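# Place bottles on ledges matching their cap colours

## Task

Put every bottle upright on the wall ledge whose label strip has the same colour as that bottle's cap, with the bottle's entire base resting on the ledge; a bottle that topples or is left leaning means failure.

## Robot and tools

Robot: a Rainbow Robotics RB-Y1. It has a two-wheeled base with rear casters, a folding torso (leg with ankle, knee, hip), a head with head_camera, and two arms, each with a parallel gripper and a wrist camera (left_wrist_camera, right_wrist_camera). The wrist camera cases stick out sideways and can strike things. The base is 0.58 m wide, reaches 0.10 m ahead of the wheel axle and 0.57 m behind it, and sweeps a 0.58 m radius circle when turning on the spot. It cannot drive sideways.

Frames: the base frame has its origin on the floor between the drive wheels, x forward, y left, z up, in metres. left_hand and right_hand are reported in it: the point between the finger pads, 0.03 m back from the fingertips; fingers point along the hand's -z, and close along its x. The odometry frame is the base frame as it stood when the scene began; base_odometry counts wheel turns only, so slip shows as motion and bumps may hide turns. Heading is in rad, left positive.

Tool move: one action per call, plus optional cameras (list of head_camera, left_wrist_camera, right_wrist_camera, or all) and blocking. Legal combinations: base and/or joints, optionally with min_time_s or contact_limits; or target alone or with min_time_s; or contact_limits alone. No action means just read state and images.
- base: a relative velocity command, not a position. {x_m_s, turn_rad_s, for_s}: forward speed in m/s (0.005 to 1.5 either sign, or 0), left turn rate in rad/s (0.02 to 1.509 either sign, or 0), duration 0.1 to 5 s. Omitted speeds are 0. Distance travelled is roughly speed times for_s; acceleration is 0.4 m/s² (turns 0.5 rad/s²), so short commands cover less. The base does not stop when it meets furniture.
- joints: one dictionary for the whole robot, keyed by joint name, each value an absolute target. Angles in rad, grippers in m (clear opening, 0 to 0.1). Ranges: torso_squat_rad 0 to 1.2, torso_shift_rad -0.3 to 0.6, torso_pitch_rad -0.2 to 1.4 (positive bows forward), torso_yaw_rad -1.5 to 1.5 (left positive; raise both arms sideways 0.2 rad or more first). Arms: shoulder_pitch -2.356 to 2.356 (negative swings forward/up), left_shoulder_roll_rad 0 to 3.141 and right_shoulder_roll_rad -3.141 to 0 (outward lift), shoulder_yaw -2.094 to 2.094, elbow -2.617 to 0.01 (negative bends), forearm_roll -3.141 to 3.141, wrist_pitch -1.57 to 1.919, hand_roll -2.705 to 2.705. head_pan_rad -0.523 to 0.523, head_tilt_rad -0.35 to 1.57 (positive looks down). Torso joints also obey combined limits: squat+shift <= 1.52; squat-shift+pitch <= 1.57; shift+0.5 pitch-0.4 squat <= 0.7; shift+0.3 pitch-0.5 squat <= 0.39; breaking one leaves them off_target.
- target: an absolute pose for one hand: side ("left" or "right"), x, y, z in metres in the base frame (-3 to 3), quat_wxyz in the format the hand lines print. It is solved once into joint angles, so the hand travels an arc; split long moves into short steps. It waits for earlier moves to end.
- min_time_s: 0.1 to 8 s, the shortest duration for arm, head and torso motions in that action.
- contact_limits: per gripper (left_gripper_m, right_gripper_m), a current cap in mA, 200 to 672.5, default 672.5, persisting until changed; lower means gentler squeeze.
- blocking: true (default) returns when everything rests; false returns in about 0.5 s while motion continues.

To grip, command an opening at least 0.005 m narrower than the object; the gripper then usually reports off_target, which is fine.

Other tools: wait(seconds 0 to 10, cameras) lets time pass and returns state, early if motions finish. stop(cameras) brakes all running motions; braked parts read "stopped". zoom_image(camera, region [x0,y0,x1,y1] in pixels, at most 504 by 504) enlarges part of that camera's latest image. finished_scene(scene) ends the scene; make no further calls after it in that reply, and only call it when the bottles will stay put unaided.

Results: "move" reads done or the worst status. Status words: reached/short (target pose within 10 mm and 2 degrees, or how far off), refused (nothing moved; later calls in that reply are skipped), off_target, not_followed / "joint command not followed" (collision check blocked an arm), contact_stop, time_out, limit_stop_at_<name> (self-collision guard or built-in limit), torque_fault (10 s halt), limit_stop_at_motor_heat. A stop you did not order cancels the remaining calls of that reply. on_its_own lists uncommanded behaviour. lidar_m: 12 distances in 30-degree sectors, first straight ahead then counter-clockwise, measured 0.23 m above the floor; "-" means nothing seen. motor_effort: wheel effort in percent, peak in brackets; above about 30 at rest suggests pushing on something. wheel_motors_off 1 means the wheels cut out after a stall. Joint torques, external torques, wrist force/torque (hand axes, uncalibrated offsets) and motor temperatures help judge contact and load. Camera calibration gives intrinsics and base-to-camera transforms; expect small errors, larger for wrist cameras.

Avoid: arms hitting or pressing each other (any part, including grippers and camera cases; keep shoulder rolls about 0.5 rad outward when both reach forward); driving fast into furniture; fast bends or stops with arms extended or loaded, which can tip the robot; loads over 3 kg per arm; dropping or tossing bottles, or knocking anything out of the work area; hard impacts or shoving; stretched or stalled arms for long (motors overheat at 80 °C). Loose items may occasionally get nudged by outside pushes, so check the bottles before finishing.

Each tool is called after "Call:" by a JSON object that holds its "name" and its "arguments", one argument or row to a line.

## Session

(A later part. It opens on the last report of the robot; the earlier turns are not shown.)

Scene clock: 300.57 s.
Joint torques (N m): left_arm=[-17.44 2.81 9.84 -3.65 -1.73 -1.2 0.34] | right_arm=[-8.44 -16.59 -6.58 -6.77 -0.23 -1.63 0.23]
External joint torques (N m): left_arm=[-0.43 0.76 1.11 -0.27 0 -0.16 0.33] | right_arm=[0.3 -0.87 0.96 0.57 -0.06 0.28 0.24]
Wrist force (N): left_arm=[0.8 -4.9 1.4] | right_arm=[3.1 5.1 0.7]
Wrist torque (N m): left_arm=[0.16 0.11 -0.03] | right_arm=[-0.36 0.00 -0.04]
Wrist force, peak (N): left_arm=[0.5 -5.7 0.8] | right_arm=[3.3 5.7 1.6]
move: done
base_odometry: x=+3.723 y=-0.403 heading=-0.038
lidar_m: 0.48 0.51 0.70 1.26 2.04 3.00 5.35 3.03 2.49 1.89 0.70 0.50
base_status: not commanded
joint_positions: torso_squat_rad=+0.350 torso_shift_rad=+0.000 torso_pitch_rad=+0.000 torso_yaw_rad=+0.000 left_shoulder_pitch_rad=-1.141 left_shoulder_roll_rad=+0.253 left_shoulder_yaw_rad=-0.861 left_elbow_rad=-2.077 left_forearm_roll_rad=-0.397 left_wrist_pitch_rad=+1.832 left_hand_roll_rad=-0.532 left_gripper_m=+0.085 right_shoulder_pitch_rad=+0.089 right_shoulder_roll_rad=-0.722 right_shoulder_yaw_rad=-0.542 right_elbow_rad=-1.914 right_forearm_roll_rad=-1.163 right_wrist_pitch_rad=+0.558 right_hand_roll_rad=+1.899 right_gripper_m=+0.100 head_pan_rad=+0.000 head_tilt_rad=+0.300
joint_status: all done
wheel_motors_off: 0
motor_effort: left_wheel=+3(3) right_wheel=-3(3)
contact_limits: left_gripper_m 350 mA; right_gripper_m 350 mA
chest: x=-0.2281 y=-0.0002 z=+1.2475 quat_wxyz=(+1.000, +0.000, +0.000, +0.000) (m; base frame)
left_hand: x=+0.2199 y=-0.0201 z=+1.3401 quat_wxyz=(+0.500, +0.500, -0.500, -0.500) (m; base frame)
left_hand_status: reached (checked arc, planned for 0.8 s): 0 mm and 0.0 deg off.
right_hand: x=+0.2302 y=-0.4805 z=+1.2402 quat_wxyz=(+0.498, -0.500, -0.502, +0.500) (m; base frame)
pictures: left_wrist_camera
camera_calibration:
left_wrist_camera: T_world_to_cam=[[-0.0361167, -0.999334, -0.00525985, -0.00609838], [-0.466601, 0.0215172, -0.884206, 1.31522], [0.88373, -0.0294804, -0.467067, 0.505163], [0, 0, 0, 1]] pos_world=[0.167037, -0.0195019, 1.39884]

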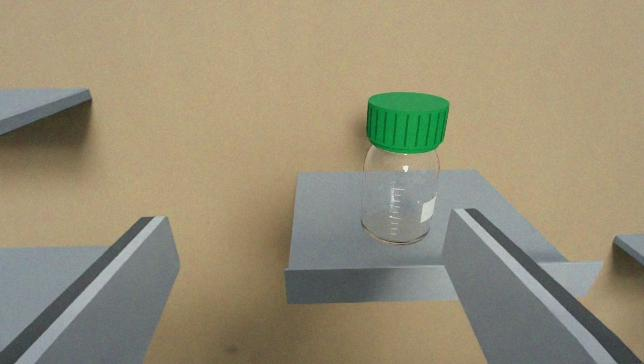

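Call:
{"name": "move", "arguments": {
  "joints": {"torso_yaw_rad": -1.3},
  "min_time_s": 1.4,
  "cameras": ["head_camera"]
}}

Call:
{"name": "move", "arguments": {
  "joints": {"torso_yaw_rad": 0},
  "min_time_s": 1.4,
  "cameras": ["head_camera"]
}}

Scene clock: 303.47 s.
Joint torques (N m): left_arm=[-17.53 3.22 9.33 -3.52 -1.72 -0.97 0.35] | right_arm=[-9.06 -16.2 -5.91 -6.79 -0.14 -1.86 0.17]
External joint torques (N m): left_arm=[-0.51 1.21 0.6 -0.14 0.01 0.07 0.34] | right_arm=[-0.33 -0.45 1.65 0.54 0.03 0.04 0.18]
Wrist force (N): left_arm=[0.9 -4.5 1.4] | right_arm=[2.8 4.7 1.4]
Wrist torque (N m): left_arm=[0.13 0.10 -0.03] | right_arm=[-0.27 0.07 -0.01]
Wrist force, peak (N): left_arm=[0.7 -5.4 1.2] | right_arm=[3.7 5.6 0.8]
move: done
base_odometry: x=+3.723 y=-0.403 heading=-0.038
lidar_m: 0.48 0.51 0.70 1.25 2.04 3.00 5.35 3.04 2.50 1.88 0.70 0.50
base_status: not commanded
joint_positions: torso_squat_rad=+0.350 torso_shift_rad=+0.000 torso_pitch_rad=+0.000 torso_yaw_rad=-1.300 left_shoulder_pitch_rad=-1.141 left_shoulder_roll_rad=+0.253 left_shoulder_yaw_rad=-0.861 left_elbow_rad=-2.077 left_forearm_roll_rad=-0.397 left_wrist_pitch_rad=+1.832 left_hand_roll_rad=-0.532 left_gripper_m=+0.085 right_shoulder_pitch_rad=+0.089 right_shoulder_roll_rad=-0.722 right_shoulder_yaw_rad=-0.542 right_elbow_rad=-1.914 right_forearm_roll_rad=-1.162 right_wrist_pitch_rad=+0.558 right_hand_roll_rad=+1.899 right_gripper_m=+0.100 head_pan_rad=+0.000 head_tilt_rad=+0.300
joint_status: all done
wheel_motors_off: 0
motor_effort: left_wheel=+2(5) right_wheel=+0(7)
contact_limits: left_gripper_m 350 mA; right_gripper_m 350 mA
chest: x=-0.2280 y=-0.0002 z=+1.2475 quat_wxyz=(+0.796, +0.000, +0.000, -0.605) (m; base frame)
left_hand: x=-0.1274 y=-0.4373 z=+1.3398 quat_wxyz=(+0.095, +0.095, -0.701, -0.701) (m; base frame)
right_hand: x=-0.5684 y=-0.5701 z=+1.2400 quat_wxyz=(+0.700, -0.701, -0.096, +0.097) (m; base frame)
pictures: head_camera
camera_calibration:
head_camera: T_world_to_cam=[[-0.970717, -0.239133, 0.0228916, -0.249116], [-0.0837716, 0.247658, -0.965219, 1.44237], [0.225146, -0.938872, -0.260438, 0.349868], [0, 0, 0, 1]] pos_world=[-0.199763, -0.088304, 1.48902]

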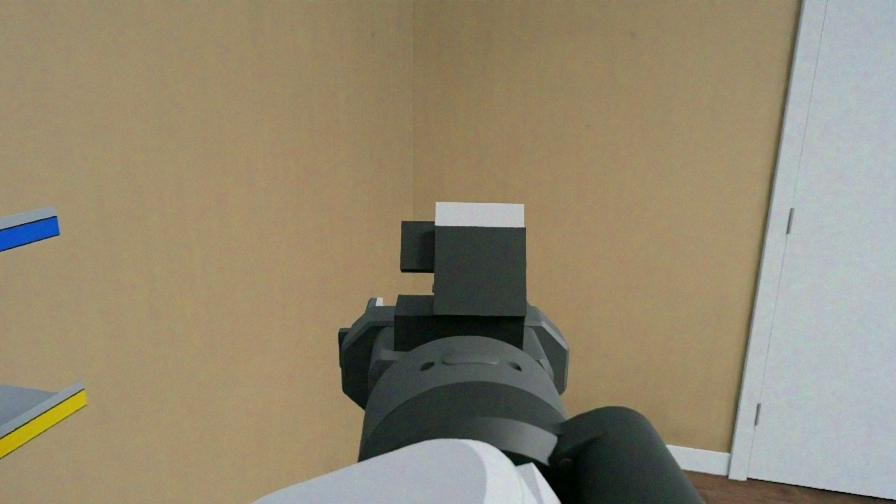

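Scene clock: 305.47 s.
Joint torques (N m): left_arm=[-17.85 1.95 9.6 -3.53 -1.62 -1.13 0.23] | right_arm=[-7.33 -16.29 -6.28 -6.47 -0.21 -1.75 0.25]
External joint torques (N m): left_arm=[-0.83 -0.11 0.86 -0.14 0.11 -0.1 0.22] | right_arm=[1.41 -0.56 1.27 0.87 -0.04 0.15 0.26]
Wrist force (N): left_arm=[0.8 -4.7 1.3] | right_arm=[3.9 5.2 -0.1]
Wrist torque (N m): left_arm=[0.13 0.10 -0.04] | right_arm=[-0.29 0.14 -0.04]
Wrist force, peak (N): left_arm=[0.1 -5.3 1.3] | right_arm=[4.2 5.5 0.4]
move: done
base_odometry: x=+3.723 y=-0.403 heading=-0.038
lidar_m: 0.49 0.51 0.70 1.25 2.04 3.00 5.35 3.03 2.49 1.89 0.69 0.51
base_status: not commanded
joint_positions: torso_squat_rad=+0.350 torso_shift_rad=+0.000 torso_pitch_rad=+0.000 torso_yaw_rad=+0.000 left_shoulder_pitch_rad=-1.141 left_shoulder_roll_rad=+0.253 left_shoulder_yaw_rad=-0.861 left_elbow_rad=-2.077 left_forearm_roll_rad=-0.397 left_wrist_pitch_rad=+1.832 left_hand_roll_rad=-0.532 left_gripper_m=+0.085 right_shoulder_pitch_rad=+0.089 right_shoulder_roll_rad=-0.722 right_shoulder_yaw_rad=-0.542 right_elbow_rad=-1.914 right_forearm_roll_rad=-1.163 right_wrist_pitch_rad=+0.558 right_hand_roll_rad=+1.899 right_gripper_m=+0.100 head_pan_rad=+0.000 head_tilt_rad=+0.300
joint_status: all done
wheel_motors_off: 0
motor_effort: left_wheel=+4(5) right_wheel=-5(7)
contact_limits: left_gripper_m 350 mA; right_gripper_m 350 mA
chest: x=-0.2280 y=-0.0002 z=+1.2475 quat_wxyz=(+1.000, +0.000, +0.000, +0.000) (m; base frame)
left_hand: x=+0.2201 y=-0.0199 z=+1.3400 quat_wxyz=(+0.500, +0.500, -0.500, -0.500) (m; base frame)
right_hand: x=+0.2303 y=-0.4804 z=+1.2403 quat_wxyz=(+0.498, -0.500, -0.502, +0.500) (m; base frame)
pictures: head_camera
camera_calibration:
head_camera: T_world_to_cam=[[-0.0291195, -0.999324, 0.0224493, -0.0340084], [-0.260528, -0.0140948, -0.965363, 1.40225], [0.965027, -0.0339596, -0.259941, 0.518116], [0, 0, 0, 1]] pos_world=[-0.135661, 0.00337415, 1.48912]

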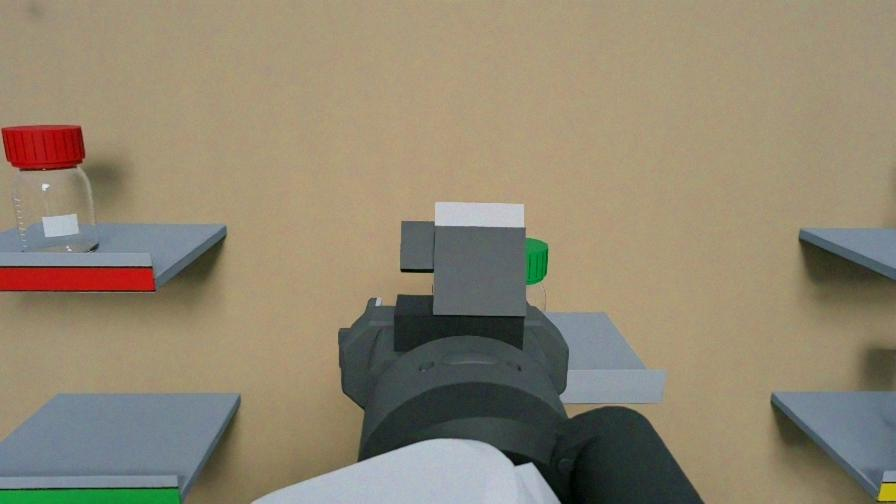

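Call:
{"name": "move", "arguments": {
  "target": {"side": "left", "x": 0.20, "y": 0.13, "z": 1.32, "quat_wxyz": [0.5, 0.5, -0.5, -0.5]},
  "min_time_s": 1
}}

Call:
{"name": "move", "arguments": {
  "target": {"side": "left", "x": 0.22, "y": 0.295, "z": 1.245, "quat_wxyz": [0.5, 0.5, -0.5, -0.5]},
  "min_time_s": 1.2
}}

Call:
{"name": "move", "arguments": {
  "joints": {"left_shoulder_pitch_rad": -0.544, "left_shoulder_roll_rad": 1.073, "left_shoulder_yaw_rad": -0.536, "left_elbow_rad": -1.865, "left_forearm_roll_rad": -0.221, "left_wrist_pitch_rad": 0.709, "left_hand_roll_rad": -0.19},
  "min_time_s": 3,
  "blocking": false
}}

Call:
{"name": "wait", "arguments": {
  "seconds": 0.3
}}

Call:
{"name": "wait", "arguments": {
  "seconds": 0.3
}}

Call:
{"name": "wait", "arguments": {
  "seconds": 0.3
}}

Call:
{"name": "wait", "arguments": {
  "seconds": 0.4
}}

Call:
{"name": "wait", "arguments": {
  "seconds": 2
}}

Scene clock: 310.93 s.
Joint torques (N m): left_arm=[-15.54 5.49 8.55 -3.49 -1.63 -1.27 0.03] | right_arm=[-6.89 -16.2 -6.68 -6.43 -0.2 -1.84 0.11]
External joint torques (N m): left_arm=[-1.07 0.79 0.76 -0.49 0.11 -0.22 0.02] | right_arm=[1.84 -0.47 0.87 0.92 -0.02 0.06 0.12]
Wrist force (N): left_arm=[0.8 -4.8 1.3] | right_arm=[2.6 4.6 1.2]
Wrist torque (N m): left_arm=[0.17 0.10 -0.02] | right_arm=[-0.25 -0.01 -0.04]
Wrist force, peak (N): left_arm=[1.1 -5.3 1.5] | right_arm=[3.7 5.6 0.8]
move: done
base_odometry: x=+3.723 y=-0.403 heading=-0.038
lidar_m: 0.49 0.51 0.70 1.25 2.04 3.00 5.35 3.03 2.50 1.89 0.69 0.51
base_status: not commanded
joint_positions: torso_squat_rad=+0.350 torso_shift_rad=+0.000 torso_pitch_rad=+0.000 torso_yaw_rad=+0.000 left_shoulder_pitch_rad=-0.774 left_shoulder_roll_rad=+0.711 left_shoulder_yaw_rad=-0.669 left_elbow_rad=-2.543 left_forearm_roll_rad=-0.255 left_wrist_pitch_rad=+1.709 left_hand_roll_rad=-0.546 left_gripper_m=+0.085 right_shoulder_pitch_rad=+0.089 right_shoulder_roll_rad=-0.722 right_shoulder_yaw_rad=-0.542 right_elbow_rad=-1.914 right_forearm_roll_rad=-1.163 right_wrist_pitch_rad=+0.558 right_hand_roll_rad=+1.899 right_gripper_m=+0.100 head_pan_rad=+0.000 head_tilt_rad=+0.300
joint_status: all done
wheel_motors_off: 0
motor_effort: left_wheel=+4(4) right_wheel=-5(5)
contact_limits: left_gripper_m 350 mA; right_gripper_m 350 mA
chest: x=-0.2280 y=-0.0002 z=+1.2475 quat_wxyz=(+1.000, +0.000, +0.000, +0.000) (m; base frame)
left_hand: x=+0.1998 y=+0.1298 z=+1.3200 quat_wxyz=(+0.500, +0.501, -0.500, -0.500) (m; base frame)
left_hand_status: reached (checked arc, planned for 1.0 s): 0 mm and 0.1 deg off.
right_hand: x=+0.2303 y=-0.4805 z=+1.2402 quat_wxyz=(+0.498, -0.500, -0.502, +0.500) (m; base frame)
pictures: none

Scene clock: 312.47 s.
Joint torques (N m): left_arm=[-10.75 12.13 10.32 -3.52 -1.66 0.08 0.13] | right_arm=[-7.66 -16.6 -6.73 -6.45 -0.21 -1.7 0.29]
External joint torques (N m): left_arm=[-0.75 0.67 0.41 0.32 -0.1 0.19 0.11] | right_arm=[1.07 -0.87 0.82 0.9 -0.03 0.2 0.3]
Wrist force (N): left_arm=[0.8 -5.1 1.3] | right_arm=[3.1 5.2 1.8]
Wrist torque (N m): left_arm=[0.21 0.11 -0.16] | right_arm=[-0.30 0.03 -0.04]
Wrist force, peak (N): left_arm=[-0.2 -5.8 1.3] | right_arm=[3.3 5.7 0.7]
move: done
base_odometry: x=+3.723 y=-0.403 heading=-0.038
lidar_m: 0.49 0.51 0.71 1.25 2.04 3.00 5.35 3.03 2.50 1.89 0.70 0.51
base_status: not commanded
joint_positions: torso_squat_rad=+0.350 torso_shift_rad=+0.000 torso_pitch_rad=+0.000 torso_yaw_rad=+0.000 left_shoulder_pitch_rad=-0.065 left_shoulder_roll_rad=+1.298 left_shoulder_yaw_rad=-0.324 left_elbow_rad=-2.431 left_forearm_roll_rad=-0.337 left_wrist_pitch_rad=+0.929 left_hand_roll_rad=-0.054 left_gripper_m=+0.085 right_shoulder_pitch_rad=+0.089 right_shoulder_roll_rad=-0.722 right_shoulder_yaw_rad=-0.542 right_elbow_rad=-1.914 right_forearm_roll_rad=-1.163 right_wrist_pitch_rad=+0.558 right_hand_roll_rad=+1.899 right_gripper_m=+0.100 head_pan_rad=+0.000 head_tilt_rad=+0.300
joint_status: all done
wheel_motors_off: 0
motor_effort: left_wheel=+4(4) right_wheel=-4(5)
contact_limits: left_gripper_m 350 mA; right_gripper_m 350 mA
chest: x=-0.2280 y=-0.0002 z=+1.2475 quat_wxyz=(+1.000, +0.000, +0.000, +0.000) (m; base frame)
left_hand: x=+0.2198 y=+0.2949 z=+1.2448 quat_wxyz=(+0.501, +0.500, -0.499, -0.501) (m; base frame)
left_hand_status: reached (checked arc, planned for 1.2 s): 0 mm and 0.2 deg off.
right_hand: x=+0.2303 y=-0.4805 z=+1.2402 quat_wxyz=(+0.498, -0.500, -0.502, +0.500) (m; base frame)
pictures: none

Scene clock: 312.97 s.
Joint torques (N m): left_arm=[-12.6 10.28 8.3 -3.43 -1.21 -0.57 0.35] | right_arm=[-7.18 -16.83 -6.68 -6.47 -0.12 -1.75 0.22]
External joint torques (N m): left_arm=[-2.45 -1.16 -1.69 0.78 0.3 -0.38 0.34] | right_arm=[1.56 -1.1 0.86 0.87 0.06 0.15 0.23]
Wrist force (N): left_arm=[0.6 -4.9 1.1] | right_arm=[2.9 4.6 0.6]
Wrist torque (N m): left_arm=[0.17 0.07 -0.02] | right_arm=[-0.24 0.05 0.01]
Wrist force, peak (N): left_arm=[0.8 -5.3 1.3] | right_arm=[3.2 5.8 1.4]
move: moving
base_odometry: x=+3.723 y=-0.403 heading=-0.038
lidar_m: 0.48 0.50 0.70 1.26 2.04 2.99 5.35 3.02 2.50 1.89 0.70 0.51
base_status: not commanded
joint_positions: torso_squat_rad=+0.350 torso_shift_rad=+0.000 torso_pitch_rad=+0.000 torso_yaw_rad=+0.000 left_shoulder_pitch_rad=-0.098 left_shoulder_roll_rad=+1.270 left_shoulder_yaw_rad=-0.351 left_elbow_rad=-2.398 left_forearm_roll_rad=-0.319 left_wrist_pitch_rad=+0.896 left_hand_roll_rad=-0.076 left_gripper_m=+0.085 right_shoulder_pitch_rad=+0.089 right_shoulder_roll_rad=-0.722 right_shoulder_yaw_rad=-0.542 right_elbow_rad=-1.914 right_forearm_roll_rad=-1.163 right_wrist_pitch_rad=+0.558 right_hand_roll_rad=+1.899 right_gripper_m=+0.100 head_pan_rad=+0.000 head_tilt_rad=+0.300
joint_status: left_shoulder_pitch_rad moving; left_shoulder_roll_rad moving; left_shoulder_yaw_rad moving; left_elbow_rad moving; left_forearm_roll_rad moving; left_wrist_pitch_rad moving; left_hand_roll_rad moving
wheel_motors_off: 0
motor_effort: left_wheel=+4(4) right_wheel=-3(5)
contact_limits: left_gripper_m 350 mA; right_gripper_m 350 mA
chest: x=-0.2280 y=-0.0002 z=+1.2475 quat_wxyz=(+1.000, +0.000, +0.000, +0.000) (m; base frame)
left_hand: x=+0.2273 y=+0.2877 z=+1.2366 quat_wxyz=(+0.501, +0.487, -0.503, -0.509) (m; base frame)
right_hand: x=+0.2303 y=-0.4805 z=+1.2402 quat_wxyz=(+0.498, -0.500, -0.502, +0.500) (m; base frame)
pictures: none

Scene clock: 313.27 s.
Joint torques (N m): left_arm=[-13.28 10.41 9.35 -3.38 -1.26 -0.46 0.09] | right_arm=[-7.27 -16.52 -6.6 -6.46 -0.33 -1.73 0.22]
External joint torques (N m): left_arm=[-2.4 -1.08 -0.88 0.89 0.22 -0.23 0.08] | right_arm=[1.46 -0.79 0.95 0.88 -0.16 0.18 0.22]
Wrist force (N): left_arm=[1.1 -4.9 1.1] | right_arm=[2.6 4.9 0.4]
Wrist torque (N m): left_arm=[0.18 0.14 0.00] | right_arm=[-0.28 0.01 -0.01]
Wrist force, peak (N): left_arm=[0.7 -5.1 1.3] | right_arm=[3.9 5.1 1.3]
earlier move: moving
base_odometry: x=+3.723 y=-0.403 heading=-0.038
lidar_m: 0.49 0.51 0.71 1.25 2.04 3.01 5.35 3.02 2.50 1.89 0.70 0.51
base_status: not commanded
joint_positions: torso_squat_rad=+0.350 torso_shift_rad=+0.000 torso_pitch_rad=+0.000 torso_yaw_rad=+0.000 left_shoulder_pitch_rad=-0.148 left_shoulder_roll_rad=+1.244 left_shoulder_yaw_rad=-0.375 left_elbow_rad=-2.348 left_forearm_roll_rad=-0.307 left_wrist_pitch_rad=+0.873 left_hand_roll_rad=-0.090 left_gripper_m=+0.085 right_shoulder_pitch_rad=+0.089 right_shoulder_roll_rad=-0.722 right_shoulder_yaw_rad=-0.542 right_elbow_rad=-1.914 right_forearm_roll_rad=-1.163 right_wrist_pitch_rad=+0.558 right_hand_roll_rad=+1.899 right_gripper_m=+0.100 head_pan_rad=+0.000 head_tilt_rad=+0.300
joint_status: left_shoulder_pitch_rad moving; left_shoulder_roll_rad moving; left_shoulder_yaw_rad moving; left_elbow_rad moving; left_forearm_roll_rad moving; left_wrist_pitch_rad moving; left_hand_roll_rad moving
wheel_motors_off: 0
motor_effort: left_wheel=+4(4) right_wheel=-4(5)
contact_limits: left_gripper_m 350 mA; right_gripper_m 350 mA
chest: x=-0.2280 y=-0.0002 z=+1.2475 quat_wxyz=(+1.000, +0.000, +0.000, +0.000) (m; base frame)
left_hand: x=+0.2399 y=+0.2865 z=+1.2360 quat_wxyz=(+0.500, +0.486, -0.506, -0.508) (m; base frame)
right_hand: x=+0.2303 y=-0.4805 z=+1.2402 quat_wxyz=(+0.498, -0.500, -0.502, +0.500) (m; base frame)
wait: 0.30 s; no rest
pictures: none

Scene clock: 313.57 s.
Joint torques (N m): left_arm=[-14.4 10.38 7.51 -2.4 -1.24 -0.89 0.2] | right_arm=[-7.14 -16.51 -6.23 -6.64 -0.22 -1.93 0.15]
External joint torques (N m): left_arm=[-2.34 -1.26 -3.09 1.77 0.2 -0.65 0.19] | right_arm=[1.6 -0.79 1.31 0.71 -0.05 -0.03 0.16]
Wrist force (N): left_arm=[0.7 -5.0 1.3] | right_arm=[3.0 5.0 1.2]
Wrist torque (N m): left_arm=[0.19 0.09 0.00] | right_arm=[-0.28 0.05 -0.03]
Wrist force, peak (N): left_arm=[0.6 -5.2 1.2] | right_arm=[3.3 5.5 1.3]
earlier move: moving
base_odometry: x=+3.723 y=-0.403 heading=-0.038
lidar_m: 0.49 0.51 0.70 1.26 2.04 3.00 5.35 3.03 2.50 1.89 0.69 0.51
base_status: not commanded
joint_positions: torso_squat_rad=+0.350 torso_shift_rad=+0.000 torso_pitch_rad=+0.000 torso_yaw_rad=+0.000 left_shoulder_pitch_rad=-0.216 left_shoulder_roll_rad=+1.219 left_shoulder_yaw_rad=-0.399 left_elbow_rad=-2.275 left_forearm_roll_rad=-0.295 left_wrist_pitch_rad=+0.849 left_hand_roll_rad=-0.104 left_gripper_m=+0.085 right_shoulder_pitch_rad=+0.089 right_shoulder_roll_rad=-0.722 right_shoulder_yaw_rad=-0.542 right_elbow_rad=-1.914 right_forearm_roll_rad=-1.163 right_wrist_pitch_rad=+0.558 right_hand_roll_rad=+1.899 right_gripper_m=+0.100 head_pan_rad=+0.000 head_tilt_rad=+0.300
joint_status: left_shoulder_pitch_rad moving; left_shoulder_roll_rad moving; left_shoulder_yaw_rad moving; left_elbow_rad moving; left_forearm_roll_rad moving; left_wrist_pitch_rad moving; left_hand_roll_rad moving
wheel_motors_off: 0
motor_effort: left_wheel=+4(4) right_wheel=-4(5)
contact_limits: left_gripper_m 350 mA; right_gripper_m 350 mA
chest: x=-0.2280 y=-0.0002 z=+1.2475 quat_wxyz=(+1.000, +0.000, +0.000, +0.000) (m; base frame)
left_hand: x=+0.2583 y=+0.2900 z=+1.2400 quat_wxyz=(+0.498, +0.491, -0.506, -0.504) (m; base frame)
right_hand: x=+0.2303 y=-0.4805 z=+1.2402 quat_wxyz=(+0.498, -0.500, -0.502, +0.500) (m; base frame)
wait: 0.30 s; no rest
pictures: none

Scene clock: 313.87 s.
Joint torques (N m): left_arm=[-15.04 11.82 9.04 -2.57 -1.76 -0.52 -0.08] | right_arm=[-7.26 -16.35 -6.62 -6.51 -0.44 -1.76 0.06]
External joint torques (N m): left_arm=[-1.86 -0.14 -1.94 1.54 -0.35 -0.26 -0.09] | right_arm=[1.47 -0.62 0.93 0.83 -0.26 0.14 0.07]
Wrist force (N): left_arm=[0.7 -4.9 1.0] | right_arm=[3.2 5.0 0.7]
Wrist torque (N m): left_arm=[0.16 0.08 -0.01] | right_arm=[-0.27 0.06 -0.06]
Wrist force, peak (N): left_arm=[1.0 -5.2 1.3] | right_arm=[3.3 5.4 1.4]
earlier move: moving
base_odometry: x=+3.723 y=-0.403 heading=-0.038
lidar_m: 0.48 0.51 0.71 1.26 2.04 3.00 5.35 3.04 2.50 1.89 0.70 0.51
base_status: not commanded
joint_positions: torso_squat_rad=+0.350 torso_shift_rad=+0.000 torso_pitch_rad=+0.000 torso_yaw_rad=+0.000 left_shoulder_pitch_rad=-0.285 left_shoulder_roll_rad=+1.193 left_shoulder_yaw_rad=-0.422 left_elbow_rad=-2.180 left_forearm_roll_rad=-0.283 left_wrist_pitch_rad=+0.826 left_hand_roll_rad=-0.118 left_gripper_m=+0.085 right_shoulder_pitch_rad=+0.089 right_shoulder_roll_rad=-0.722 right_shoulder_yaw_rad=-0.542 right_elbow_rad=-1.914 right_forearm_roll_rad=-1.163 right_wrist_pitch_rad=+0.558 right_hand_roll_rad=+1.899 right_gripper_m=+0.100 head_pan_rad=+0.000 head_tilt_rad=+0.300
joint_status: left_shoulder_pitch_rad moving; left_shoulder_roll_rad moving; left_shoulder_yaw_rad moving; left_elbow_rad moving; left_forearm_roll_rad moving; left_wrist_pitch_rad moving; left_hand_roll_rad moving
wheel_motors_off: 0
motor_effort: left_wheel=+3(4) right_wheel=-3(5)
contact_limits: left_gripper_m 350 mA; right_gripper_m 350 mA
chest: x=-0.2280 y=-0.0002 z=+1.2475 quat_wxyz=(+1.000, +0.000, +0.000, +0.000) (m; base frame)
left_hand: x=+0.2803 y=+0.3011 z=+1.2415 quat_wxyz=(+0.502, +0.501, -0.500, -0.497) (m; base frame)
right_hand: x=+0.2303 y=-0.4805 z=+1.2402 quat_wxyz=(+0.498, -0.500, -0.502, +0.500) (m; base frame)
wait: 0.30 s; no rest
pictures: none

Scene clock: 314.27 s.
Joint torques (N m): left_arm=[-16.27 11.78 8.83 -2.09 -1.07 -0.59 -0.03] | right_arm=[-7.65 -16.34 -6.95 -6.78 -0.15 -1.74 0.14]
External joint torques (N m): left_arm=[-1.49 -0.58 -2.58 1.67 0.28 -0.34 -0.05] | right_arm=[1.09 -0.61 0.59 0.57 0.02 0.16 0.14]
Wrist force (N): left_arm=[1.0 -4.8 1.2] | right_arm=[3.3 4.8 0.7]
Wrist torque (N m): left_arm=[0.15 0.14 0.00] | right_arm=[-0.30 0.08 -0.05]
Wrist force, peak (N): left_arm=[0.8 -5.4 1.1] | right_arm=[3.4 5.5 0.7]
earlier move: moving
base_odometry: x=+3.723 y=-0.403 heading=-0.038
lidar_m: 0.49 0.51 0.70 1.25 2.03 3.00 5.35 3.03 2.50 1.89 0.70 0.51
base_status: not commanded
joint_positions: torso_squat_rad=+0.350 torso_shift_rad=+0.000 torso_pitch_rad=+0.000 torso_yaw_rad=+0.000 left_shoulder_pitch_rad=-0.376 left_shoulder_roll_rad=+1.160 left_shoulder_yaw_rad=-0.454 left_elbow_rad=-2.042 left_forearm_roll_rad=-0.267 left_wrist_pitch_rad=+0.795 left_hand_roll_rad=-0.137 left_gripper_m=+0.085 right_shoulder_pitch_rad=+0.089 right_shoulder_roll_rad=-0.722 right_shoulder_yaw_rad=-0.542 right_elbow_rad=-1.914 right_forearm_roll_rad=-1.163 right_wrist_pitch_rad=+0.558 right_hand_roll_rad=+1.899 right_gripper_m=+0.100 head_pan_rad=+0.000 head_tilt_rad=+0.300
joint_status: left_shoulder_pitch_rad moving; left_shoulder_roll_rad moving; left_shoulder_yaw_rad moving; left_elbow_rad moving; left_forearm_roll_rad moving; left_wrist_pitch_rad moving; left_hand_roll_rad moving
wheel_motors_off: 0
motor_effort: left_wheel=+3(4) right_wheel=-3(5)
contact_limits: left_gripper_m 350 mA; right_gripper_m 350 mA
chest: x=-0.2280 y=-0.0002 z=+1.2475 quat_wxyz=(+1.000, +0.000, +0.000, +0.000) (m; base frame)
left_hand: x=+0.3100 y=+0.3190 z=+1.2431 quat_wxyz=(+0.510, +0.514, -0.488, -0.488) (m; base frame)
right_hand: x=+0.2303 y=-0.4805 z=+1.2402 quat_wxyz=(+0.498, -0.500, -0.502, +0.500) (m; base frame)
wait: 0.40 s; no rest
pictures: none

Scene clock: 315.77 s.
Joint torques (N m): left_arm=[-18.6 11.53 9.85 -3.34 -1.08 -0.55 -0.02] | right_arm=[-7.46 -16.31 -6.36 -6.61 -0.14 -1.91 0.17]
External joint torques (N m): left_arm=[-1.38 -0.41 -1.74 0.72 0.13 -0.17 -0.03] | right_arm=[1.28 -0.58 1.19 0.73 0.04 -0.01 0.18]
Wrist force (N): left_arm=[0.8 -5.0 1.1] | right_arm=[3.0 4.7 1.2]
Wrist torque (N m): left_arm=[0.18 0.11 -0.05] | right_arm=[-0.28 0.02 -0.09]
Wrist force, peak (N): left_arm=[1.0 -5.2 1.0] | right_arm=[3.1 5.7 1.1]
earlier move: done
base_odometry: x=+3.723 y=-0.403 heading=-0.038
lidar_m: 0.49 0.51 0.71 1.26 2.04 3.00 5.35 3.03 2.50 1.89 0.69 0.51
base_status: not commanded
joint_positions: torso_squat_rad=+0.350 torso_shift_rad=+0.000 torso_pitch_rad=+0.000 torso_yaw_rad=+0.000 left_shoulder_pitch_rad=-0.544 left_shoulder_roll_rad=+1.073 left_shoulder_yaw_rad=-0.535 left_elbow_rad=-1.865 left_forearm_roll_rad=-0.221 left_wrist_pitch_rad=+0.709 left_hand_roll_rad=-0.190 left_gripper_m=+0.085 right_shoulder_pitch_rad=+0.089 right_shoulder_roll_rad=-0.722 right_shoulder_yaw_rad=-0.542 right_elbow_rad=-1.914 right_forearm_roll_rad=-1.163 right_wrist_pitch_rad=+0.558 right_hand_roll_rad=+1.899 right_gripper_m=+0.100 head_pan_rad=+0.000 head_tilt_rad=+0.300
joint_status: all done
wheel_motors_off: 0
motor_effort: left_wheel=+4(4) right_wheel=-3(5)
contact_limits: left_gripper_m 350 mA; right_gripper_m 350 mA
chest: x=-0.2280 y=-0.0002 z=+1.2475 quat_wxyz=(+1.000, +0.000, +0.000, +0.000) (m; base frame)
left_hand: x=+0.3519 y=+0.2972 z=+1.2457 quat_wxyz=(+0.500, +0.500, -0.500, -0.500) (m; base frame)
right_hand: x=+0.2303 y=-0.4805 z=+1.2402 quat_wxyz=(+0.498, -0.500, -0.502, +0.500) (m; base frame)
wait: 1.50 of 2 s (the move ended)
pictures: none

Call:
{"name": "move", "arguments": {
  "target": {"side": "left", "x": 0.23, "y": 0.28, "z": 1.285, "quat_wxyz": [0.5, 0.5, -0.5, -0.5]},
  "min_time_s": 1
}}

Call:
{"name": "move", "arguments": {
  "base": {"x_m_s": -0.5, "for_s": 2.0},
  "cameras": ["head_camera"]
}}

Call:
{"name": "move", "arguments": {
  "joints": {"left_shoulder_pitch_rad": -0.048, "left_shoulder_roll_rad": 0.048, "left_shoulder_yaw_rad": -0.029, "left_elbow_rad": -0.126, "left_forearm_roll_rad": 0.039, "left_wrist_pitch_rad": 0.009, "left_hand_roll_rad": -0.012, "right_shoulder_pitch_rad": -0.009, "right_shoulder_roll_rad": -0.013, "right_shoulder_yaw_rad": 0.007, "right_elbow_rad": -0.267, "right_forearm_roll_rad": -0.043, "right_wrist_pitch_rad": 0.022, "right_hand_roll_rad": -0.017},
  "min_time_s": 2.5,
  "cameras": ["head_camera"]
}}

Scene clock: 319.07 s.
Joint torques (N m): left_arm=[-11.79 12.27 11.06 -2.77 -1.66 -0.49 0.17] | right_arm=[-7.02 -16.43 -6.47 -6.52 -0.32 -1.71 0.15]
External joint torques (N m): left_arm=[-0.55 0.82 0.88 -0.45 0.02 -0.31 0.16] | right_arm=[1.71 -0.7 1.07 0.82 -0.14 0.2 0.16]
Wrist force (N): left_arm=[0.9 -4.9 1.3] | right_arm=[3.1 4.8 1.3]
Wrist torque (N m): left_arm=[0.15 0.12 -0.16] | right_arm=[-0.28 0.09 -0.06]
Wrist force, peak (N): left_arm=[2.0 -5.3 0.6] | right_arm=[4.2 5.3 1.2]
move: done
base_odometry: x=+3.723 y=-0.403 heading=-0.038
lidar_m: 0.48 0.51 0.70 1.25 2.04 3.00 5.35 3.03 2.50 1.89 0.70 0.51
base_status: not commanded
joint_positions: torso_squat_rad=+0.350 torso_shift_rad=+0.000 torso_pitch_rad=+0.000 torso_yaw_rad=+0.000 left_shoulder_pitch_rad=-0.271 left_shoulder_roll_rad=+1.360 left_shoulder_yaw_rad=-0.371 left_elbow_rad=-2.450 left_forearm_roll_rad=-0.162 left_wrist_pitch_rad=+1.029 left_hand_roll_rad=-0.090 left_gripper_m=+0.085 right_shoulder_pitch_rad=+0.089 right_shoulder_roll_rad=-0.722 right_shoulder_yaw_rad=-0.542 right_elbow_rad=-1.914 right_forearm_roll_rad=-1.163 right_wrist_pitch_rad=+0.558 right_hand_roll_rad=+1.899 right_gripper_m=+0.100 head_pan_rad=+0.000 head_tilt_rad=+0.300
joint_status: all done
wheel_motors_off: 0
motor_effort: left_wheel=+4(4) right_wheel=-3(4)
contact_limits: left_gripper_m 350 mA; right_gripper_m 350 mA
chest: x=-0.2280 y=-0.0002 z=+1.2475 quat_wxyz=(+1.000, +0.000, +0.000, +0.000) (m; base frame)
left_hand: x=+0.2304 y=+0.2796 z=+1.2850 quat_wxyz=(+0.500, +0.500, -0.500, -0.500) (m; base frame)
left_hand_status: reached (checked arc, planned for 1.0 s): 1 mm and 0.0 deg off.
right_hand: x=+0.2303 y=-0.4805 z=+1.2402 quat_wxyz=(+0.498, -0.500, -0.502, +0.500) (m; base frame)
pictures: none

Scene clock: 322.87 s.
Joint torques (N m): left_arm=[-11.77 12.57 10.6 -2.53 -1.65 -0.23 0.49] | right_arm=[-8.01 -16.51 -5.69 -6.76 -0.14 -1.94 0.32]
External joint torques (N m): left_arm=[-0.53 1.12 0.42 -0.21 0.03 -0.05 0.48] | right_arm=[0.72 -0.79 1.86 0.58 0.04 -0.04 0.32]
Wrist force (N): left_arm=[1.0 -4.7 1.1] | right_arm=[3.1 4.9 -0.3]
Wrist torque (N m): left_arm=[0.15 0.13 -0.16] | right_arm=[-0.28 0.07 -0.04]
Wrist force, peak (N): left_arm=[1.2 -5.2 1.6] | right_arm=[3.6 5.7 1.2]
move: done
base_odometry: x=+2.724 y=-0.365 heading=-0.038
lidar_m: 1.48 1.53 1.66 1.83 2.00 2.71 4.36 3.38 2.38 2.38 2.09 1.53
base_status: done (sent for 2 of 2 s)
joint_positions: torso_squat_rad=+0.350 torso_shift_rad=+0.000 torso_pitch_rad=+0.000 torso_yaw_rad=+0.000 left_shoulder_pitch_rad=-0.271 left_shoulder_roll_rad=+1.360 left_shoulder_yaw_rad=-0.371 left_elbow_rad=-2.450 left_forearm_roll_rad=-0.162 left_wrist_pitch_rad=+1.029 left_hand_roll_rad=-0.090 left_gripper_m=+0.085 right_shoulder_pitch_rad=+0.089 right_shoulder_roll_rad=-0.722 right_shoulder_yaw_rad=-0.542 right_elbow_rad=-1.914 right_forearm_roll_rad=-1.163 right_wrist_pitch_rad=+0.558 right_hand_roll_rad=+1.899 right_gripper_m=+0.100 head_pan_rad=+0.000 head_tilt_rad=+0.300
joint_status: not commanded
wheel_motors_off: 0
motor_effort: left_wheel=+6(36) right_wheel=-2(26)
contact_limits: left_gripper_m 350 mA; right_gripper_m 350 mA
chest: x=-0.2280 y=-0.0002 z=+1.2475 quat_wxyz=(+1.000, +0.000, +0.000, +0.000) (m; base frame)
left_hand: x=+0.2303 y=+0.2795 z=+1.2850 quat_wxyz=(+0.500, +0.500, -0.500, -0.500) (m; base frame)
right_hand: x=+0.2302 y=-0.4805 z=+1.2402 quat_wxyz=(+0.498, -0.500, -0.502, +0.500) (m; base frame)
pictures: head_camera
camera_calibration:
head_camera: T_world_to_cam=[[-0.0291533, -0.999325, 0.0223469, -0.0338636], [-0.260338, -0.0139938, -0.965416, 1.40233], [0.965077, -0.0339628, -0.259755, 0.517942], [0, 0, 0, 1]] pos_world=[-0.135761, 0.00337392, 1.48912]

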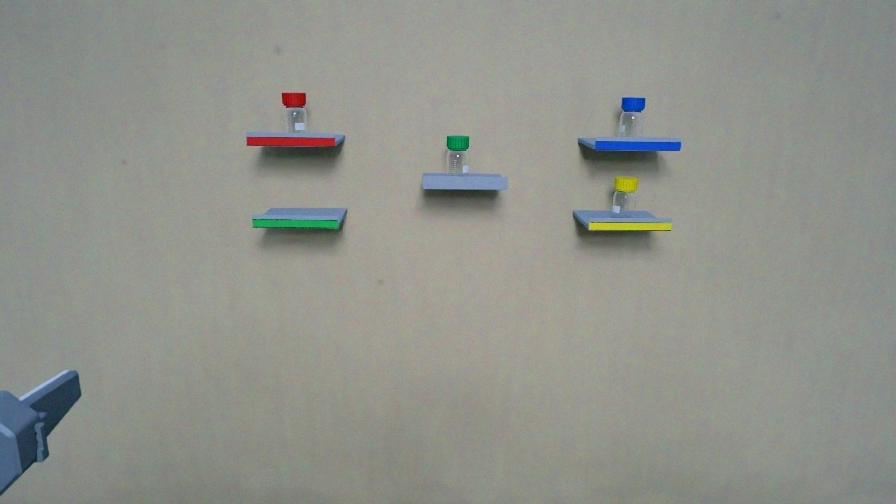

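Scene clock: 325.67 s.
Joint torques (N m): left_arm=[-3.57 3.26 1.29 -0.82 -0.01 -0.44 0.44] | right_arm=[-3.82 -1.57 1.86 -0.93 0.18 -0.45 0.15]
External joint torques (N m): left_arm=[-0.69 1.71 1.2 -0.18 -0.01 0 0.44] | right_arm=[-0.69 -0.75 1.9 0.69 0.11 0.11 0.14]
Wrist force (N): left_arm=[-0.2 0.9 -4.9] | right_arm=[1.9 -1.3 -5.1]
Wrist torque (N m): left_arm=[-0.23 0.06 -0.15] | right_arm=[0.11 0.04 -0.01]
Wrist force, peak (N): left_arm=[-0.9 -0.5 -5.2] | right_arm=[1.5 -1.5 -5.9]
move: done
base_odometry: x=+2.724 y=-0.365 heading=-0.038
lidar_m: 1.48 1.54 1.66 1.83 1.99 2.70 4.36 3.39 2.37 2.38 2.08 1.53
base_status: not commanded
joint_positions: torso_squat_rad=+0.350 torso_shift_rad=+0.000 torso_pitch_rad=+0.000 torso_yaw_rad=+0.000 left_shoulder_pitch_rad=-0.048 left_shoulder_roll_rad=+0.048 left_shoulder_yaw_rad=-0.029 left_elbow_rad=-0.126 left_forearm_roll_rad=+0.039 left_wrist_pitch_rad=+0.009 left_hand_roll_rad=-0.012 left_gripper_m=+0.085 right_shoulder_pitch_rad=-0.009 right_shoulder_roll_rad=-0.013 right_shoulder_yaw_rad=+0.007 right_elbow_rad=-0.267 right_forearm_roll_rad=-0.043 right_wrist_pitch_rad=+0.022 right_hand_roll_rad=-0.017 right_gripper_m=+0.100 head_pan_rad=+0.000 head_tilt_rad=+0.300
joint_status: all done
wheel_motors_off: 0
motor_effort: left_wheel=+6(6) right_wheel=-2(3)
contact_limits: left_gripper_m 350 mA; right_gripper_m 350 mA
chest: x=-0.2281 y=-0.0002 z=+1.2475 quat_wxyz=(+1.000, +0.000, +0.000, +0.000) (m; base frame)
left_hand: x=-0.1339 y=+0.2537 z=+0.5691 quat_wxyz=(+0.996, +0.022, -0.081, -0.010) (m; base frame)
right_hand: x=-0.0972 y=-0.2280 z=+0.5737 quat_wxyz=(+0.992, -0.001, -0.126, -0.024) (m; base frame)
pictures: head_camera
camera_calibration:
head_camera: T_world_to_cam=[[-0.0291533, -0.999325, 0.0223469, -0.0338636], [-0.260338, -0.0139938, -0.965416, 1.40233], [0.965077, -0.0339628, -0.259755, 0.517942], [0, 0, 0, 1]] pos_world=[-0.135761, 0.00337392, 1.48912]

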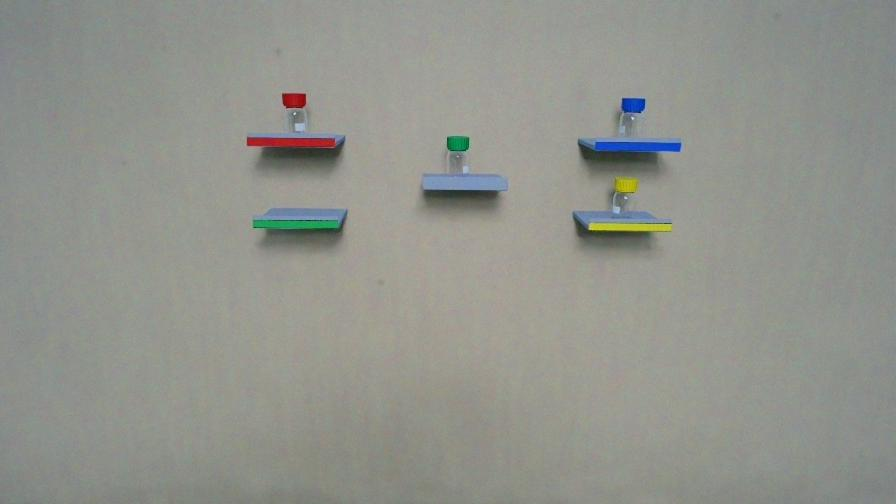

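Call:
{"name": "move", "arguments": {
  "base": {"x_m_s": 0.5, "for_s": 2.0},
  "joints": {"left_shoulder_pitch_rad": -0.033, "left_shoulder_roll_rad": 0.763, "left_shoulder_yaw_rad": 0.636, "left_elbow_rad": -2.111, "left_forearm_roll_rad": 0.949, "left_wrist_pitch_rad": 0.838, "left_hand_roll_rad": -1.58, "right_shoulder_pitch_rad": -0.033, "right_shoulder_roll_rad": -0.763, "right_shoulder_yaw_rad": -0.636, "right_elbow_rad": -2.111, "right_forearm_roll_rad": -0.949, "right_wrist_pitch_rad": 0.838, "right_hand_roll_rad": 1.58, "left_gripper_m": 0.09, "right_gripper_m": 0.09},
  "min_time_s": 2,
  "cameras": ["all"]
}}

Scene clock: 329.73 s.
Joint torques (N m): left_arm=[-9.51 15.46 6.88 -5.55 -0.22 -2.14 0.53] | right_arm=[-8.62 -15.92 -6.02 -4.92 0.26 -1.91 -0.28]
External joint torques (N m): left_arm=[0.14 0.66 0.14 0.1 -0.29 -0.1 0.51] | right_arm=[0.82 -0.47 0.55 0.8 0.14 0.1 -0.28]
Wrist force (N): left_arm=[0.9 -4.9 0.9] | right_arm=[2.9 5.9 0.9]
Wrist torque (N m): left_arm=[0.16 0.12 -0.03] | right_arm=[-0.39 0.06 -0.23]
Wrist force, peak (N): left_arm=[0.8 -5.5 1.0] | right_arm=[2.9 5.9 0.9]
move: done
base_odometry: x=+3.723 y=-0.403 heading=-0.037
lidar_m: 0.48 0.51 0.70 1.26 2.04 3.01 5.35 3.04 2.49 1.89 0.70 0.50
base_status: done (sent for 2 of 2 s)
joint_positions: torso_squat_rad=+0.350 torso_shift_rad=+0.000 torso_pitch_rad=+0.000 torso_yaw_rad=+0.000 left_shoulder_pitch_rad=-0.033 left_shoulder_roll_rad=+0.763 left_shoulder_yaw_rad=+0.636 left_elbow_rad=-2.111 left_forearm_roll_rad=+0.949 left_wrist_pitch_rad=+0.838 left_hand_roll_rad=-1.580 left_gripper_m=+0.090 right_shoulder_pitch_rad=-0.033 right_shoulder_roll_rad=-0.763 right_shoulder_yaw_rad=-0.636 right_elbow_rad=-2.111 right_forearm_roll_rad=-0.949 right_wrist_pitch_rad=+0.838 right_hand_roll_rad=+1.580 right_gripper_m=+0.090 head_pan_rad=+0.000 head_tilt_rad=+0.300
joint_status: all done
wheel_motors_off: 0
motor_effort: left_wheel=+1(34) right_wheel=-4(35)
contact_limits: left_gripper_m 350 mA; right_gripper_m 350 mA
chest: x=-0.2280 y=-0.0002 z=+1.2475 quat_wxyz=(+1.000, +0.000, +0.000, +0.000) (m; base frame)
left_hand: x=+0.2200 y=+0.4493 z=+1.3212 quat_wxyz=(+0.498, +0.501, -0.501, -0.500) (m; base frame)
right_hand: x=+0.2200 y=-0.4499 z=+1.3204 quat_wxyz=(+0.499, -0.500, -0.501, +0.500) (m; base frame)
pictures: head_camera, left_wrist_camera, right_wrist_camera
camera_calibration:
head_camera: T_world_to_cam=[[-0.0291501, -0.999325, 0.0223493, -0.0338638], [-0.260431, -0.0139937, -0.965391, 1.4023], [0.965052, -0.0339617, -0.259848, 0.51798], [0, 0, 0, 1]] pos_world=[-0.135661, 0.00337392, 1.48912]
left_wrist_camera: T_world_to_cam=[[-0.0380071, -0.999253, -0.0070634, 0.465656], [-0.464387, 0.0239212, -0.885309, 1.28831], [0.884816, -0.0303679, -0.464949, 0.50759], [0, 0, 0, 1]] pos_world=[0.166849, 0.449904, 1.37985]
right_wrist_camera: T_world_to_cam=[[-0.0149565, -0.998548, 0.0517469, -0.519002], [-0.494335, -0.0376011, -0.868458, 1.26552], [0.869143, -0.0385694, -0.493055, 0.514657], [0, 0, 0, 1]] pos_world=[0.170518, -0.450813, 1.37966]

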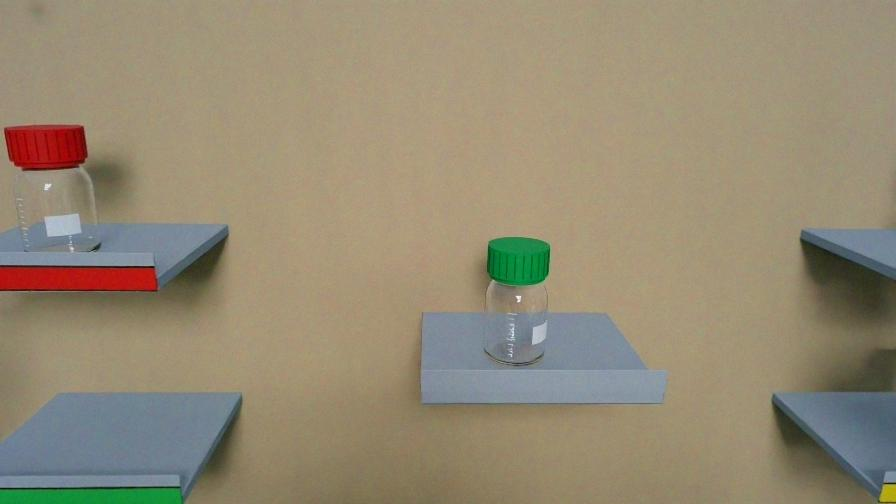

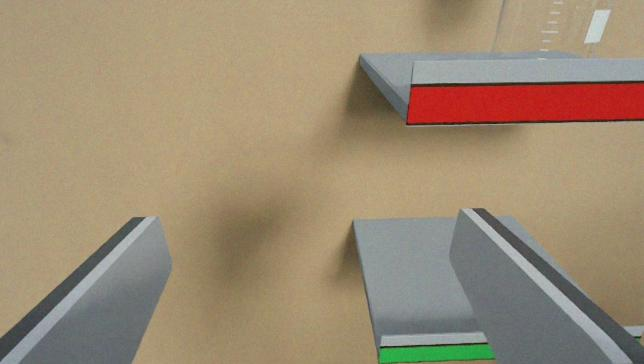

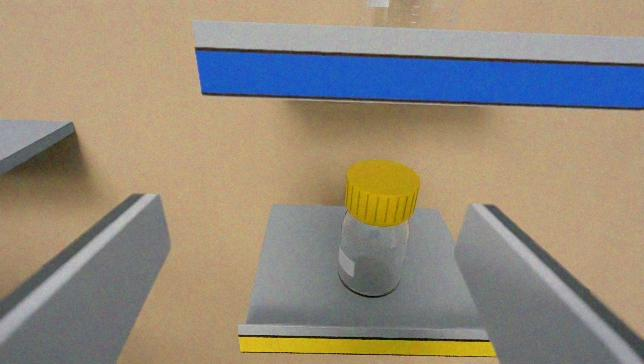

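Call:
{"name": "move", "arguments": {
  "target": {"side": "right", "x": 0.31, "y": -0.505, "z": 1.236, "quat_wxyz": [0.5, -0.5, -0.5, 0.5]},
  "min_time_s": 0.8
}}

Call:
{"name": "move", "arguments": {
  "target": {"side": "right", "x": 0.383, "y": -0.506, "z": 1.221, "quat_wxyz": [0.5, -0.5, -0.5, 0.5]},
  "min_time_s": 0.7
}}

Call:
{"name": "move", "arguments": {
  "joints": {"right_gripper_m": 0.045},
  "cameras": ["right_wrist_camera"]
}}

Call:
{"name": "move", "arguments": {
  "target": {"side": "right", "x": 0.342, "y": -0.505, "z": 1.258, "quat_wxyz": [0.5, -0.5, -0.5, 0.5]},
  "min_time_s": 0.6
}}

Call:
{"name": "move", "arguments": {
  "target": {"side": "right", "x": 0.24, "y": -0.45, "z": 1.31, "quat_wxyz": [0.5, -0.5, -0.5, 0.5]},
  "min_time_s": 0.8,
  "cameras": ["right_wrist_camera"]
}}

Scene clock: 332.90 s.
Joint torques (N m): left_arm=[-9.92 15.05 6.7 -5.64 -0.04 -2.13 0.54] | right_arm=[-13.61 -18.35 -4.22 -7.79 -0.12 -1.52 -0.18]
External joint torques (N m): left_arm=[-0.27 0.25 -0.04 0.02 -0.11 -0.1 0.53] | right_arm=[0.26 -0.8 2.34 0.63 0.24 0.22 -0.18]
Wrist force (N): left_arm=[0.9 -5.1 1.5] | right_arm=[2.5 4.4 1.1]
Wrist torque (N m): left_arm=[0.20 0.13 -0.01] | right_arm=[-0.26 0.00 -0.20]
Wrist force, peak (N): left_arm=[0.8 -5.3 1.3] | right_arm=[3.1 6.5 0.6]
move: done
base_odometry: x=+3.723 y=-0.403 heading=-0.037
lidar_m: 0.49 0.51 0.70 1.26 2.03 3.00 5.35 3.03 2.50 1.88 0.69 0.50
base_status: not commanded
joint_positions: torso_squat_rad=+0.350 torso_shift_rad=+0.000 torso_pitch_rad=+0.000 torso_yaw_rad=+0.000 left_shoulder_pitch_rad=-0.033 left_shoulder_roll_rad=+0.763 left_shoulder_yaw_rad=+0.636 left_elbow_rad=-2.111 left_forearm_roll_rad=+0.949 left_wrist_pitch_rad=+0.838 left_hand_roll_rad=-1.580 left_gripper_m=+0.090 right_shoulder_pitch_rad=-0.225 right_shoulder_roll_rad=-0.749 right_shoulder_yaw_rad=-0.438 right_elbow_rad=-1.530 right_forearm_roll_rad=-1.213 right_wrist_pitch_rad=+0.545 right_hand_roll_rad=+2.095 right_gripper_m=+0.090 head_pan_rad=+0.000 head_tilt_rad=+0.300
joint_status: all done
wheel_motors_off: 0
motor_effort: left_wheel=+3(3) right_wheel=-3(5)
contact_limits: left_gripper_m 350 mA; right_gripper_m 350 mA
chest: x=-0.2280 y=-0.0002 z=+1.2475 quat_wxyz=(+1.000, +0.000, +0.000, +0.000) (m; base frame)
left_hand: x=+0.2199 y=+0.4493 z=+1.3212 quat_wxyz=(+0.498, +0.501, -0.501, -0.500) (m; base frame)
right_hand: x=+0.3095 y=-0.5056 z=+1.2364 quat_wxyz=(+0.504, -0.502, -0.497, +0.497) (m; base frame)
right_hand_status: reached (checked arc, planned for 0.9 s): 1 mm and 0.7 deg off.
pictures: none

Scene clock: 334.03 s.
Joint torques (N m): left_arm=[-9.56 15.15 6.75 -5.69 -0.09 -2.21 0.48] | right_arm=[-17.12 -18.36 -3.66 -8.25 -0.47 -1.17 -0.21]
External joint torques (N m): left_arm=[0.09 0.35 0.01 -0.03 -0.16 -0.17 0.47] | right_arm=[1.33 -0.91 1.28 1.13 0.07 0.16 -0.2]
Wrist force (N): left_arm=[0.9 -5.1 1.5] | right_arm=[2.9 4.9 0.3]
Wrist torque (N m): left_arm=[0.19 0.11 -0.02] | right_arm=[-0.30 0.07 -0.20]
Wrist force, peak (N): left_arm=[1.1 -5.2 1.3] | right_arm=[3.6 6.2 0.7]
move: done
base_odometry: x=+3.723 y=-0.403 heading=-0.037
lidar_m: 0.48 0.51 0.71 1.25 2.04 3.00 5.35 3.03 2.49 1.88 0.70 0.51
base_status: not commanded
joint_positions: torso_squat_rad=+0.350 torso_shift_rad=+0.000 torso_pitch_rad=+0.000 torso_yaw_rad=+0.000 left_shoulder_pitch_rad=-0.033 left_shoulder_roll_rad=+0.763 left_shoulder_yaw_rad=+0.636 left_elbow_rad=-2.111 left_forearm_roll_rad=+0.949 left_wrist_pitch_rad=+0.838 left_hand_roll_rad=-1.580 left_gripper_m=+0.090 right_shoulder_pitch_rad=-0.517 right_shoulder_roll_rad=-0.732 right_shoulder_yaw_rad=-0.329 right_elbow_rad=-1.114 right_forearm_roll_rad=-1.377 right_wrist_pitch_rad=+0.474 right_hand_roll_rad=+2.414 right_gripper_m=+0.090 head_pan_rad=+0.000 head_tilt_rad=+0.300
joint_status: all done
wheel_motors_off: 0
motor_effort: left_wheel=+3(3) right_wheel=-4(4)
contact_limits: left_gripper_m 350 mA; right_gripper_m 350 mA
chest: x=-0.2280 y=-0.0002 z=+1.2475 quat_wxyz=(+1.000, +0.000, +0.000, +0.000) (m; base frame)
left_hand: x=+0.2199 y=+0.4494 z=+1.3211 quat_wxyz=(+0.498, +0.501, -0.501, -0.500) (m; base frame)
right_hand: x=+0.3822 y=-0.5057 z=+1.2217 quat_wxyz=(+0.505, -0.501, -0.495, +0.498) (m; base frame)
right_hand_status: reached (checked arc, planned for 0.7 s): 1 mm and 0.9 deg off.
pictures: none

Scene clock: 335.03 s.
Joint torques (N m): left_arm=[-9.68 15.21 6.83 -5.67 -0.05 -2.04 0.55] | right_arm=[-17.04 -18.23 -3.37 -8.23 -0.47 -1.26 -0.15]
External joint torques (N m): left_arm=[-0.03 0.41 0.09 -0.01 -0.12 0 0.53] | right_arm=[1.41 -0.77 1.57 1.16 0.07 0.08 -0.15]
Wrist force (N): left_arm=[0.6 -5.0 1.4] | right_arm=[3.1 5.5 1.1]
Wrist torque (N m): left_arm=[0.18 0.09 -0.02] | right_arm=[-0.34 0.03 -0.13]
Wrist force, peak (N): left_arm=[1.0 -5.3 1.4] | right_arm=[3.2 5.9 0.6]
move: off_target
base_odometry: x=+3.723 y=-0.403 heading=-0.037
lidar_m: 0.49 0.51 0.70 1.25 2.04 3.01 5.35 3.03 2.49 1.89 0.69 0.51
base_status: not commanded
joint_positions: torso_squat_rad=+0.350 torso_shift_rad=+0.000 torso_pitch_rad=+0.000 torso_yaw_rad=+0.000 left_shoulder_pitch_rad=-0.033 left_shoulder_roll_rad=+0.763 left_shoulder_yaw_rad=+0.636 left_elbow_rad=-2.111 left_forearm_roll_rad=+0.949 left_wrist_pitch_rad=+0.838 left_hand_roll_rad=-1.580 left_gripper_m=+0.090 right_shoulder_pitch_rad=-0.517 right_shoulder_roll_rad=-0.732 right_shoulder_yaw_rad=-0.329 right_elbow_rad=-1.114 right_forearm_roll_rad=-1.377 right_wrist_pitch_rad=+0.474 right_hand_roll_rad=+2.414 right_gripper_m=+0.055 head_pan_rad=+0.000 head_tilt_rad=+0.300
joint_status: right_gripper_m off_target (ended at +0.055, target +0.045)
wheel_motors_off: 0
motor_effort: left_wheel=+3(3) right_wheel=-4(5)
contact_limits: left_gripper_m 350 mA; right_gripper_m 350 mA
chest: x=-0.2280 y=-0.0002 z=+1.2475 quat_wxyz=(+1.000, +0.000, +0.000, +0.000) (m; base frame)
left_hand: x=+0.2199 y=+0.4494 z=+1.3211 quat_wxyz=(+0.498, +0.501, -0.501, -0.500) (m; base frame)
right_hand: x=+0.3822 y=-0.5057 z=+1.2217 quat_wxyz=(+0.505, -0.501, -0.495, +0.498) (m; base frame)
pictures: right_wrist_camera
camera_calibration:
right_wrist_camera: T_world_to_cam=[[-0.0300113, -0.998312, 0.0497251, -0.558906], [-0.502453, -0.0279381, -0.864153, 1.26072], [0.864084, -0.0509189, -0.500766, 0.327876], [0, 0, 0, 1]] pos_world=[0.333366, -0.506045, 1.28144]

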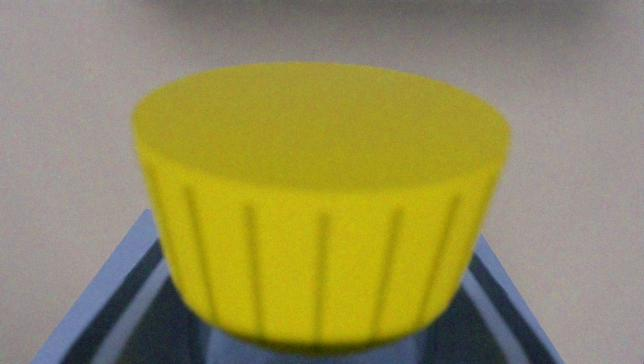

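Scene clock: 336.23 s.
Joint torques (N m): left_arm=[-9.44 15.41 6.86 -5.8 -0.14 -2.14 0.57] | right_arm=[-15.01 -19.75 -6.95 -8.04 -0.61 -1.8 0.24]
External joint torques (N m): left_arm=[0.21 0.61 0.12 -0.14 -0.21 -0.1 0.56] | right_arm=[0.97 -1.73 -0.56 0.41 -0.23 -0.09 0.25]
Wrist force (N): left_arm=[0.9 -4.9 1.3] | right_arm=[2.6 6.9 0.6]
Wrist torque (N m): left_arm=[0.16 0.10 -0.02] | right_arm=[-0.33 -0.05 -0.07]
Wrist force, peak (N): left_arm=[0.6 -5.1 1.5] | right_arm=[2.3 7.9 1.0]
move: done
base_odometry: x=+3.723 y=-0.403 heading=-0.037
lidar_m: 0.48 0.50 0.71 1.25 2.03 3.01 5.35 3.03 2.50 1.88 0.69 0.51
base_status: not commanded
joint_positions: torso_squat_rad=+0.350 torso_shift_rad=+0.000 torso_pitch_rad=+0.000 torso_yaw_rad=+0.000 left_shoulder_pitch_rad=-0.033 left_shoulder_roll_rad=+0.763 left_shoulder_yaw_rad=+0.636 left_elbow_rad=-2.111 left_forearm_roll_rad=+0.949 left_wrist_pitch_rad=+0.838 left_hand_roll_rad=-1.580 left_gripper_m=+0.090 right_shoulder_pitch_rad=-0.368 right_shoulder_roll_rad=-0.798 right_shoulder_yaw_rad=-0.373 right_elbow_rad=-1.387 right_forearm_roll_rad=-1.238 right_wrist_pitch_rad=+0.541 right_hand_roll_rad=+2.124 right_gripper_m=+0.055 head_pan_rad=+0.000 head_tilt_rad=+0.300
joint_status: all done
wheel_motors_off: 0
motor_effort: left_wheel=+3(4) right_wheel=-4(5)
contact_limits: left_gripper_m 350 mA; right_gripper_m 350 mA
chest: x=-0.2280 y=-0.0002 z=+1.2475 quat_wxyz=(+1.000, +0.000, +0.000, +0.000) (m; base frame)
left_hand: x=+0.2199 y=+0.4494 z=+1.3211 quat_wxyz=(+0.498, +0.501, -0.501, -0.500) (m; base frame)
right_hand: x=+0.3420 y=-0.5050 z=+1.2580 quat_wxyz=(+0.499, -0.500, -0.501, +0.500) (m; base frame)
right_hand_status: reached (checked arc, planned for 0.6 s): 0 mm and 0.2 deg off.
pictures: none

Scene clock: 337.93 s.
Joint torques (N m): left_arm=[-10.07 15.17 6.68 -5.96 -0.07 -2.15 0.56] | right_arm=[-9.96 -17.31 -7.65 -5.59 -0.04 -2.27 0.2]
External joint torques (N m): left_arm=[-0.42 0.37 -0.06 -0.3 -0.14 -0.12 0.54] | right_arm=[0.26 -1.58 -0.44 0.4 -0.2 -0.27 0.21]
Wrist force (N): left_arm=[1.0 -4.8 1.3] | right_arm=[3.1 6.5 1.7]
Wrist torque (N m): left_arm=[0.17 0.12 -0.05] | right_arm=[-0.27 0.06 0.00]
Wrist force, peak (N): left_arm=[1.1 -5.2 1.6] | right_arm=[3.2 7.4 2.4]
move: done
base_odometry: x=+3.723 y=-0.403 heading=-0.037
lidar_m: 0.49 0.51 0.70 1.25 2.03 3.01 5.36 3.03 2.50 1.89 0.69 0.51
base_status: not commanded
joint_positions: torso_squat_rad=+0.350 torso_shift_rad=+0.000 torso_pitch_rad=+0.000 torso_yaw_rad=+0.000 left_shoulder_pitch_rad=-0.033 left_shoulder_roll_rad=+0.763 left_shoulder_yaw_rad=+0.636 left_elbow_rad=-2.111 left_forearm_roll_rad=+0.949 left_wrist_pitch_rad=+0.838 left_hand_roll_rad=-1.580 left_gripper_m=+0.090 right_shoulder_pitch_rad=-0.048 right_shoulder_roll_rad=-0.798 right_shoulder_yaw_rad=-0.553 right_elbow_rad=-2.041 right_forearm_roll_rad=-0.917 right_wrist_pitch_rad=+0.752 right_hand_roll_rad=+1.560 right_gripper_m=+0.055 head_pan_rad=+0.000 head_tilt_rad=+0.300
joint_status: all done
wheel_motors_off: 0
motor_effort: left_wheel=+4(4) right_wheel=-3(5)
contact_limits: left_gripper_m 350 mA; right_gripper_m 350 mA
chest: x=-0.2280 y=-0.0002 z=+1.2475 quat_wxyz=(+1.000, +0.000, +0.000, +0.000) (m; base frame)
left_hand: x=+0.2199 y=+0.4493 z=+1.3211 quat_wxyz=(+0.498, +0.501, -0.501, -0.500) (m; base frame)
right_hand: x=+0.2399 y=-0.4505 z=+1.3100 quat_wxyz=(+0.499, -0.500, -0.501, +0.500) (m; base frame)
right_hand_status: reached (checked arc, planned for 0.9 s): 1 mm and 0.2 deg off.
pictures: right_wrist_camera
camera_calibration:
right_wrist_camera: T_world_to_cam=[[-0.0145204, -0.998579, 0.0512827, -0.518428], [-0.494508, -0.037405, -0.868368, 1.26643], [0.869052, -0.0379688, -0.493262, 0.492735], [0, 0, 0, 1]] pos_world=[0.190519, -0.451611, 1.36936]

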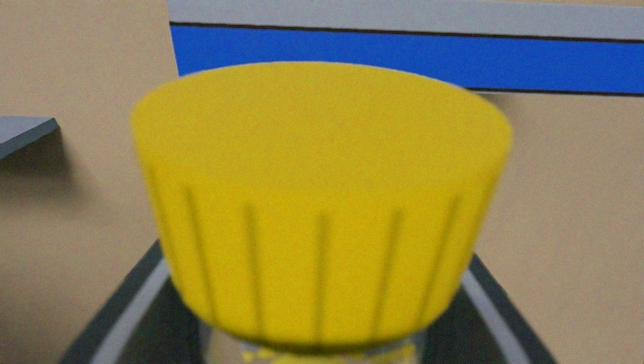

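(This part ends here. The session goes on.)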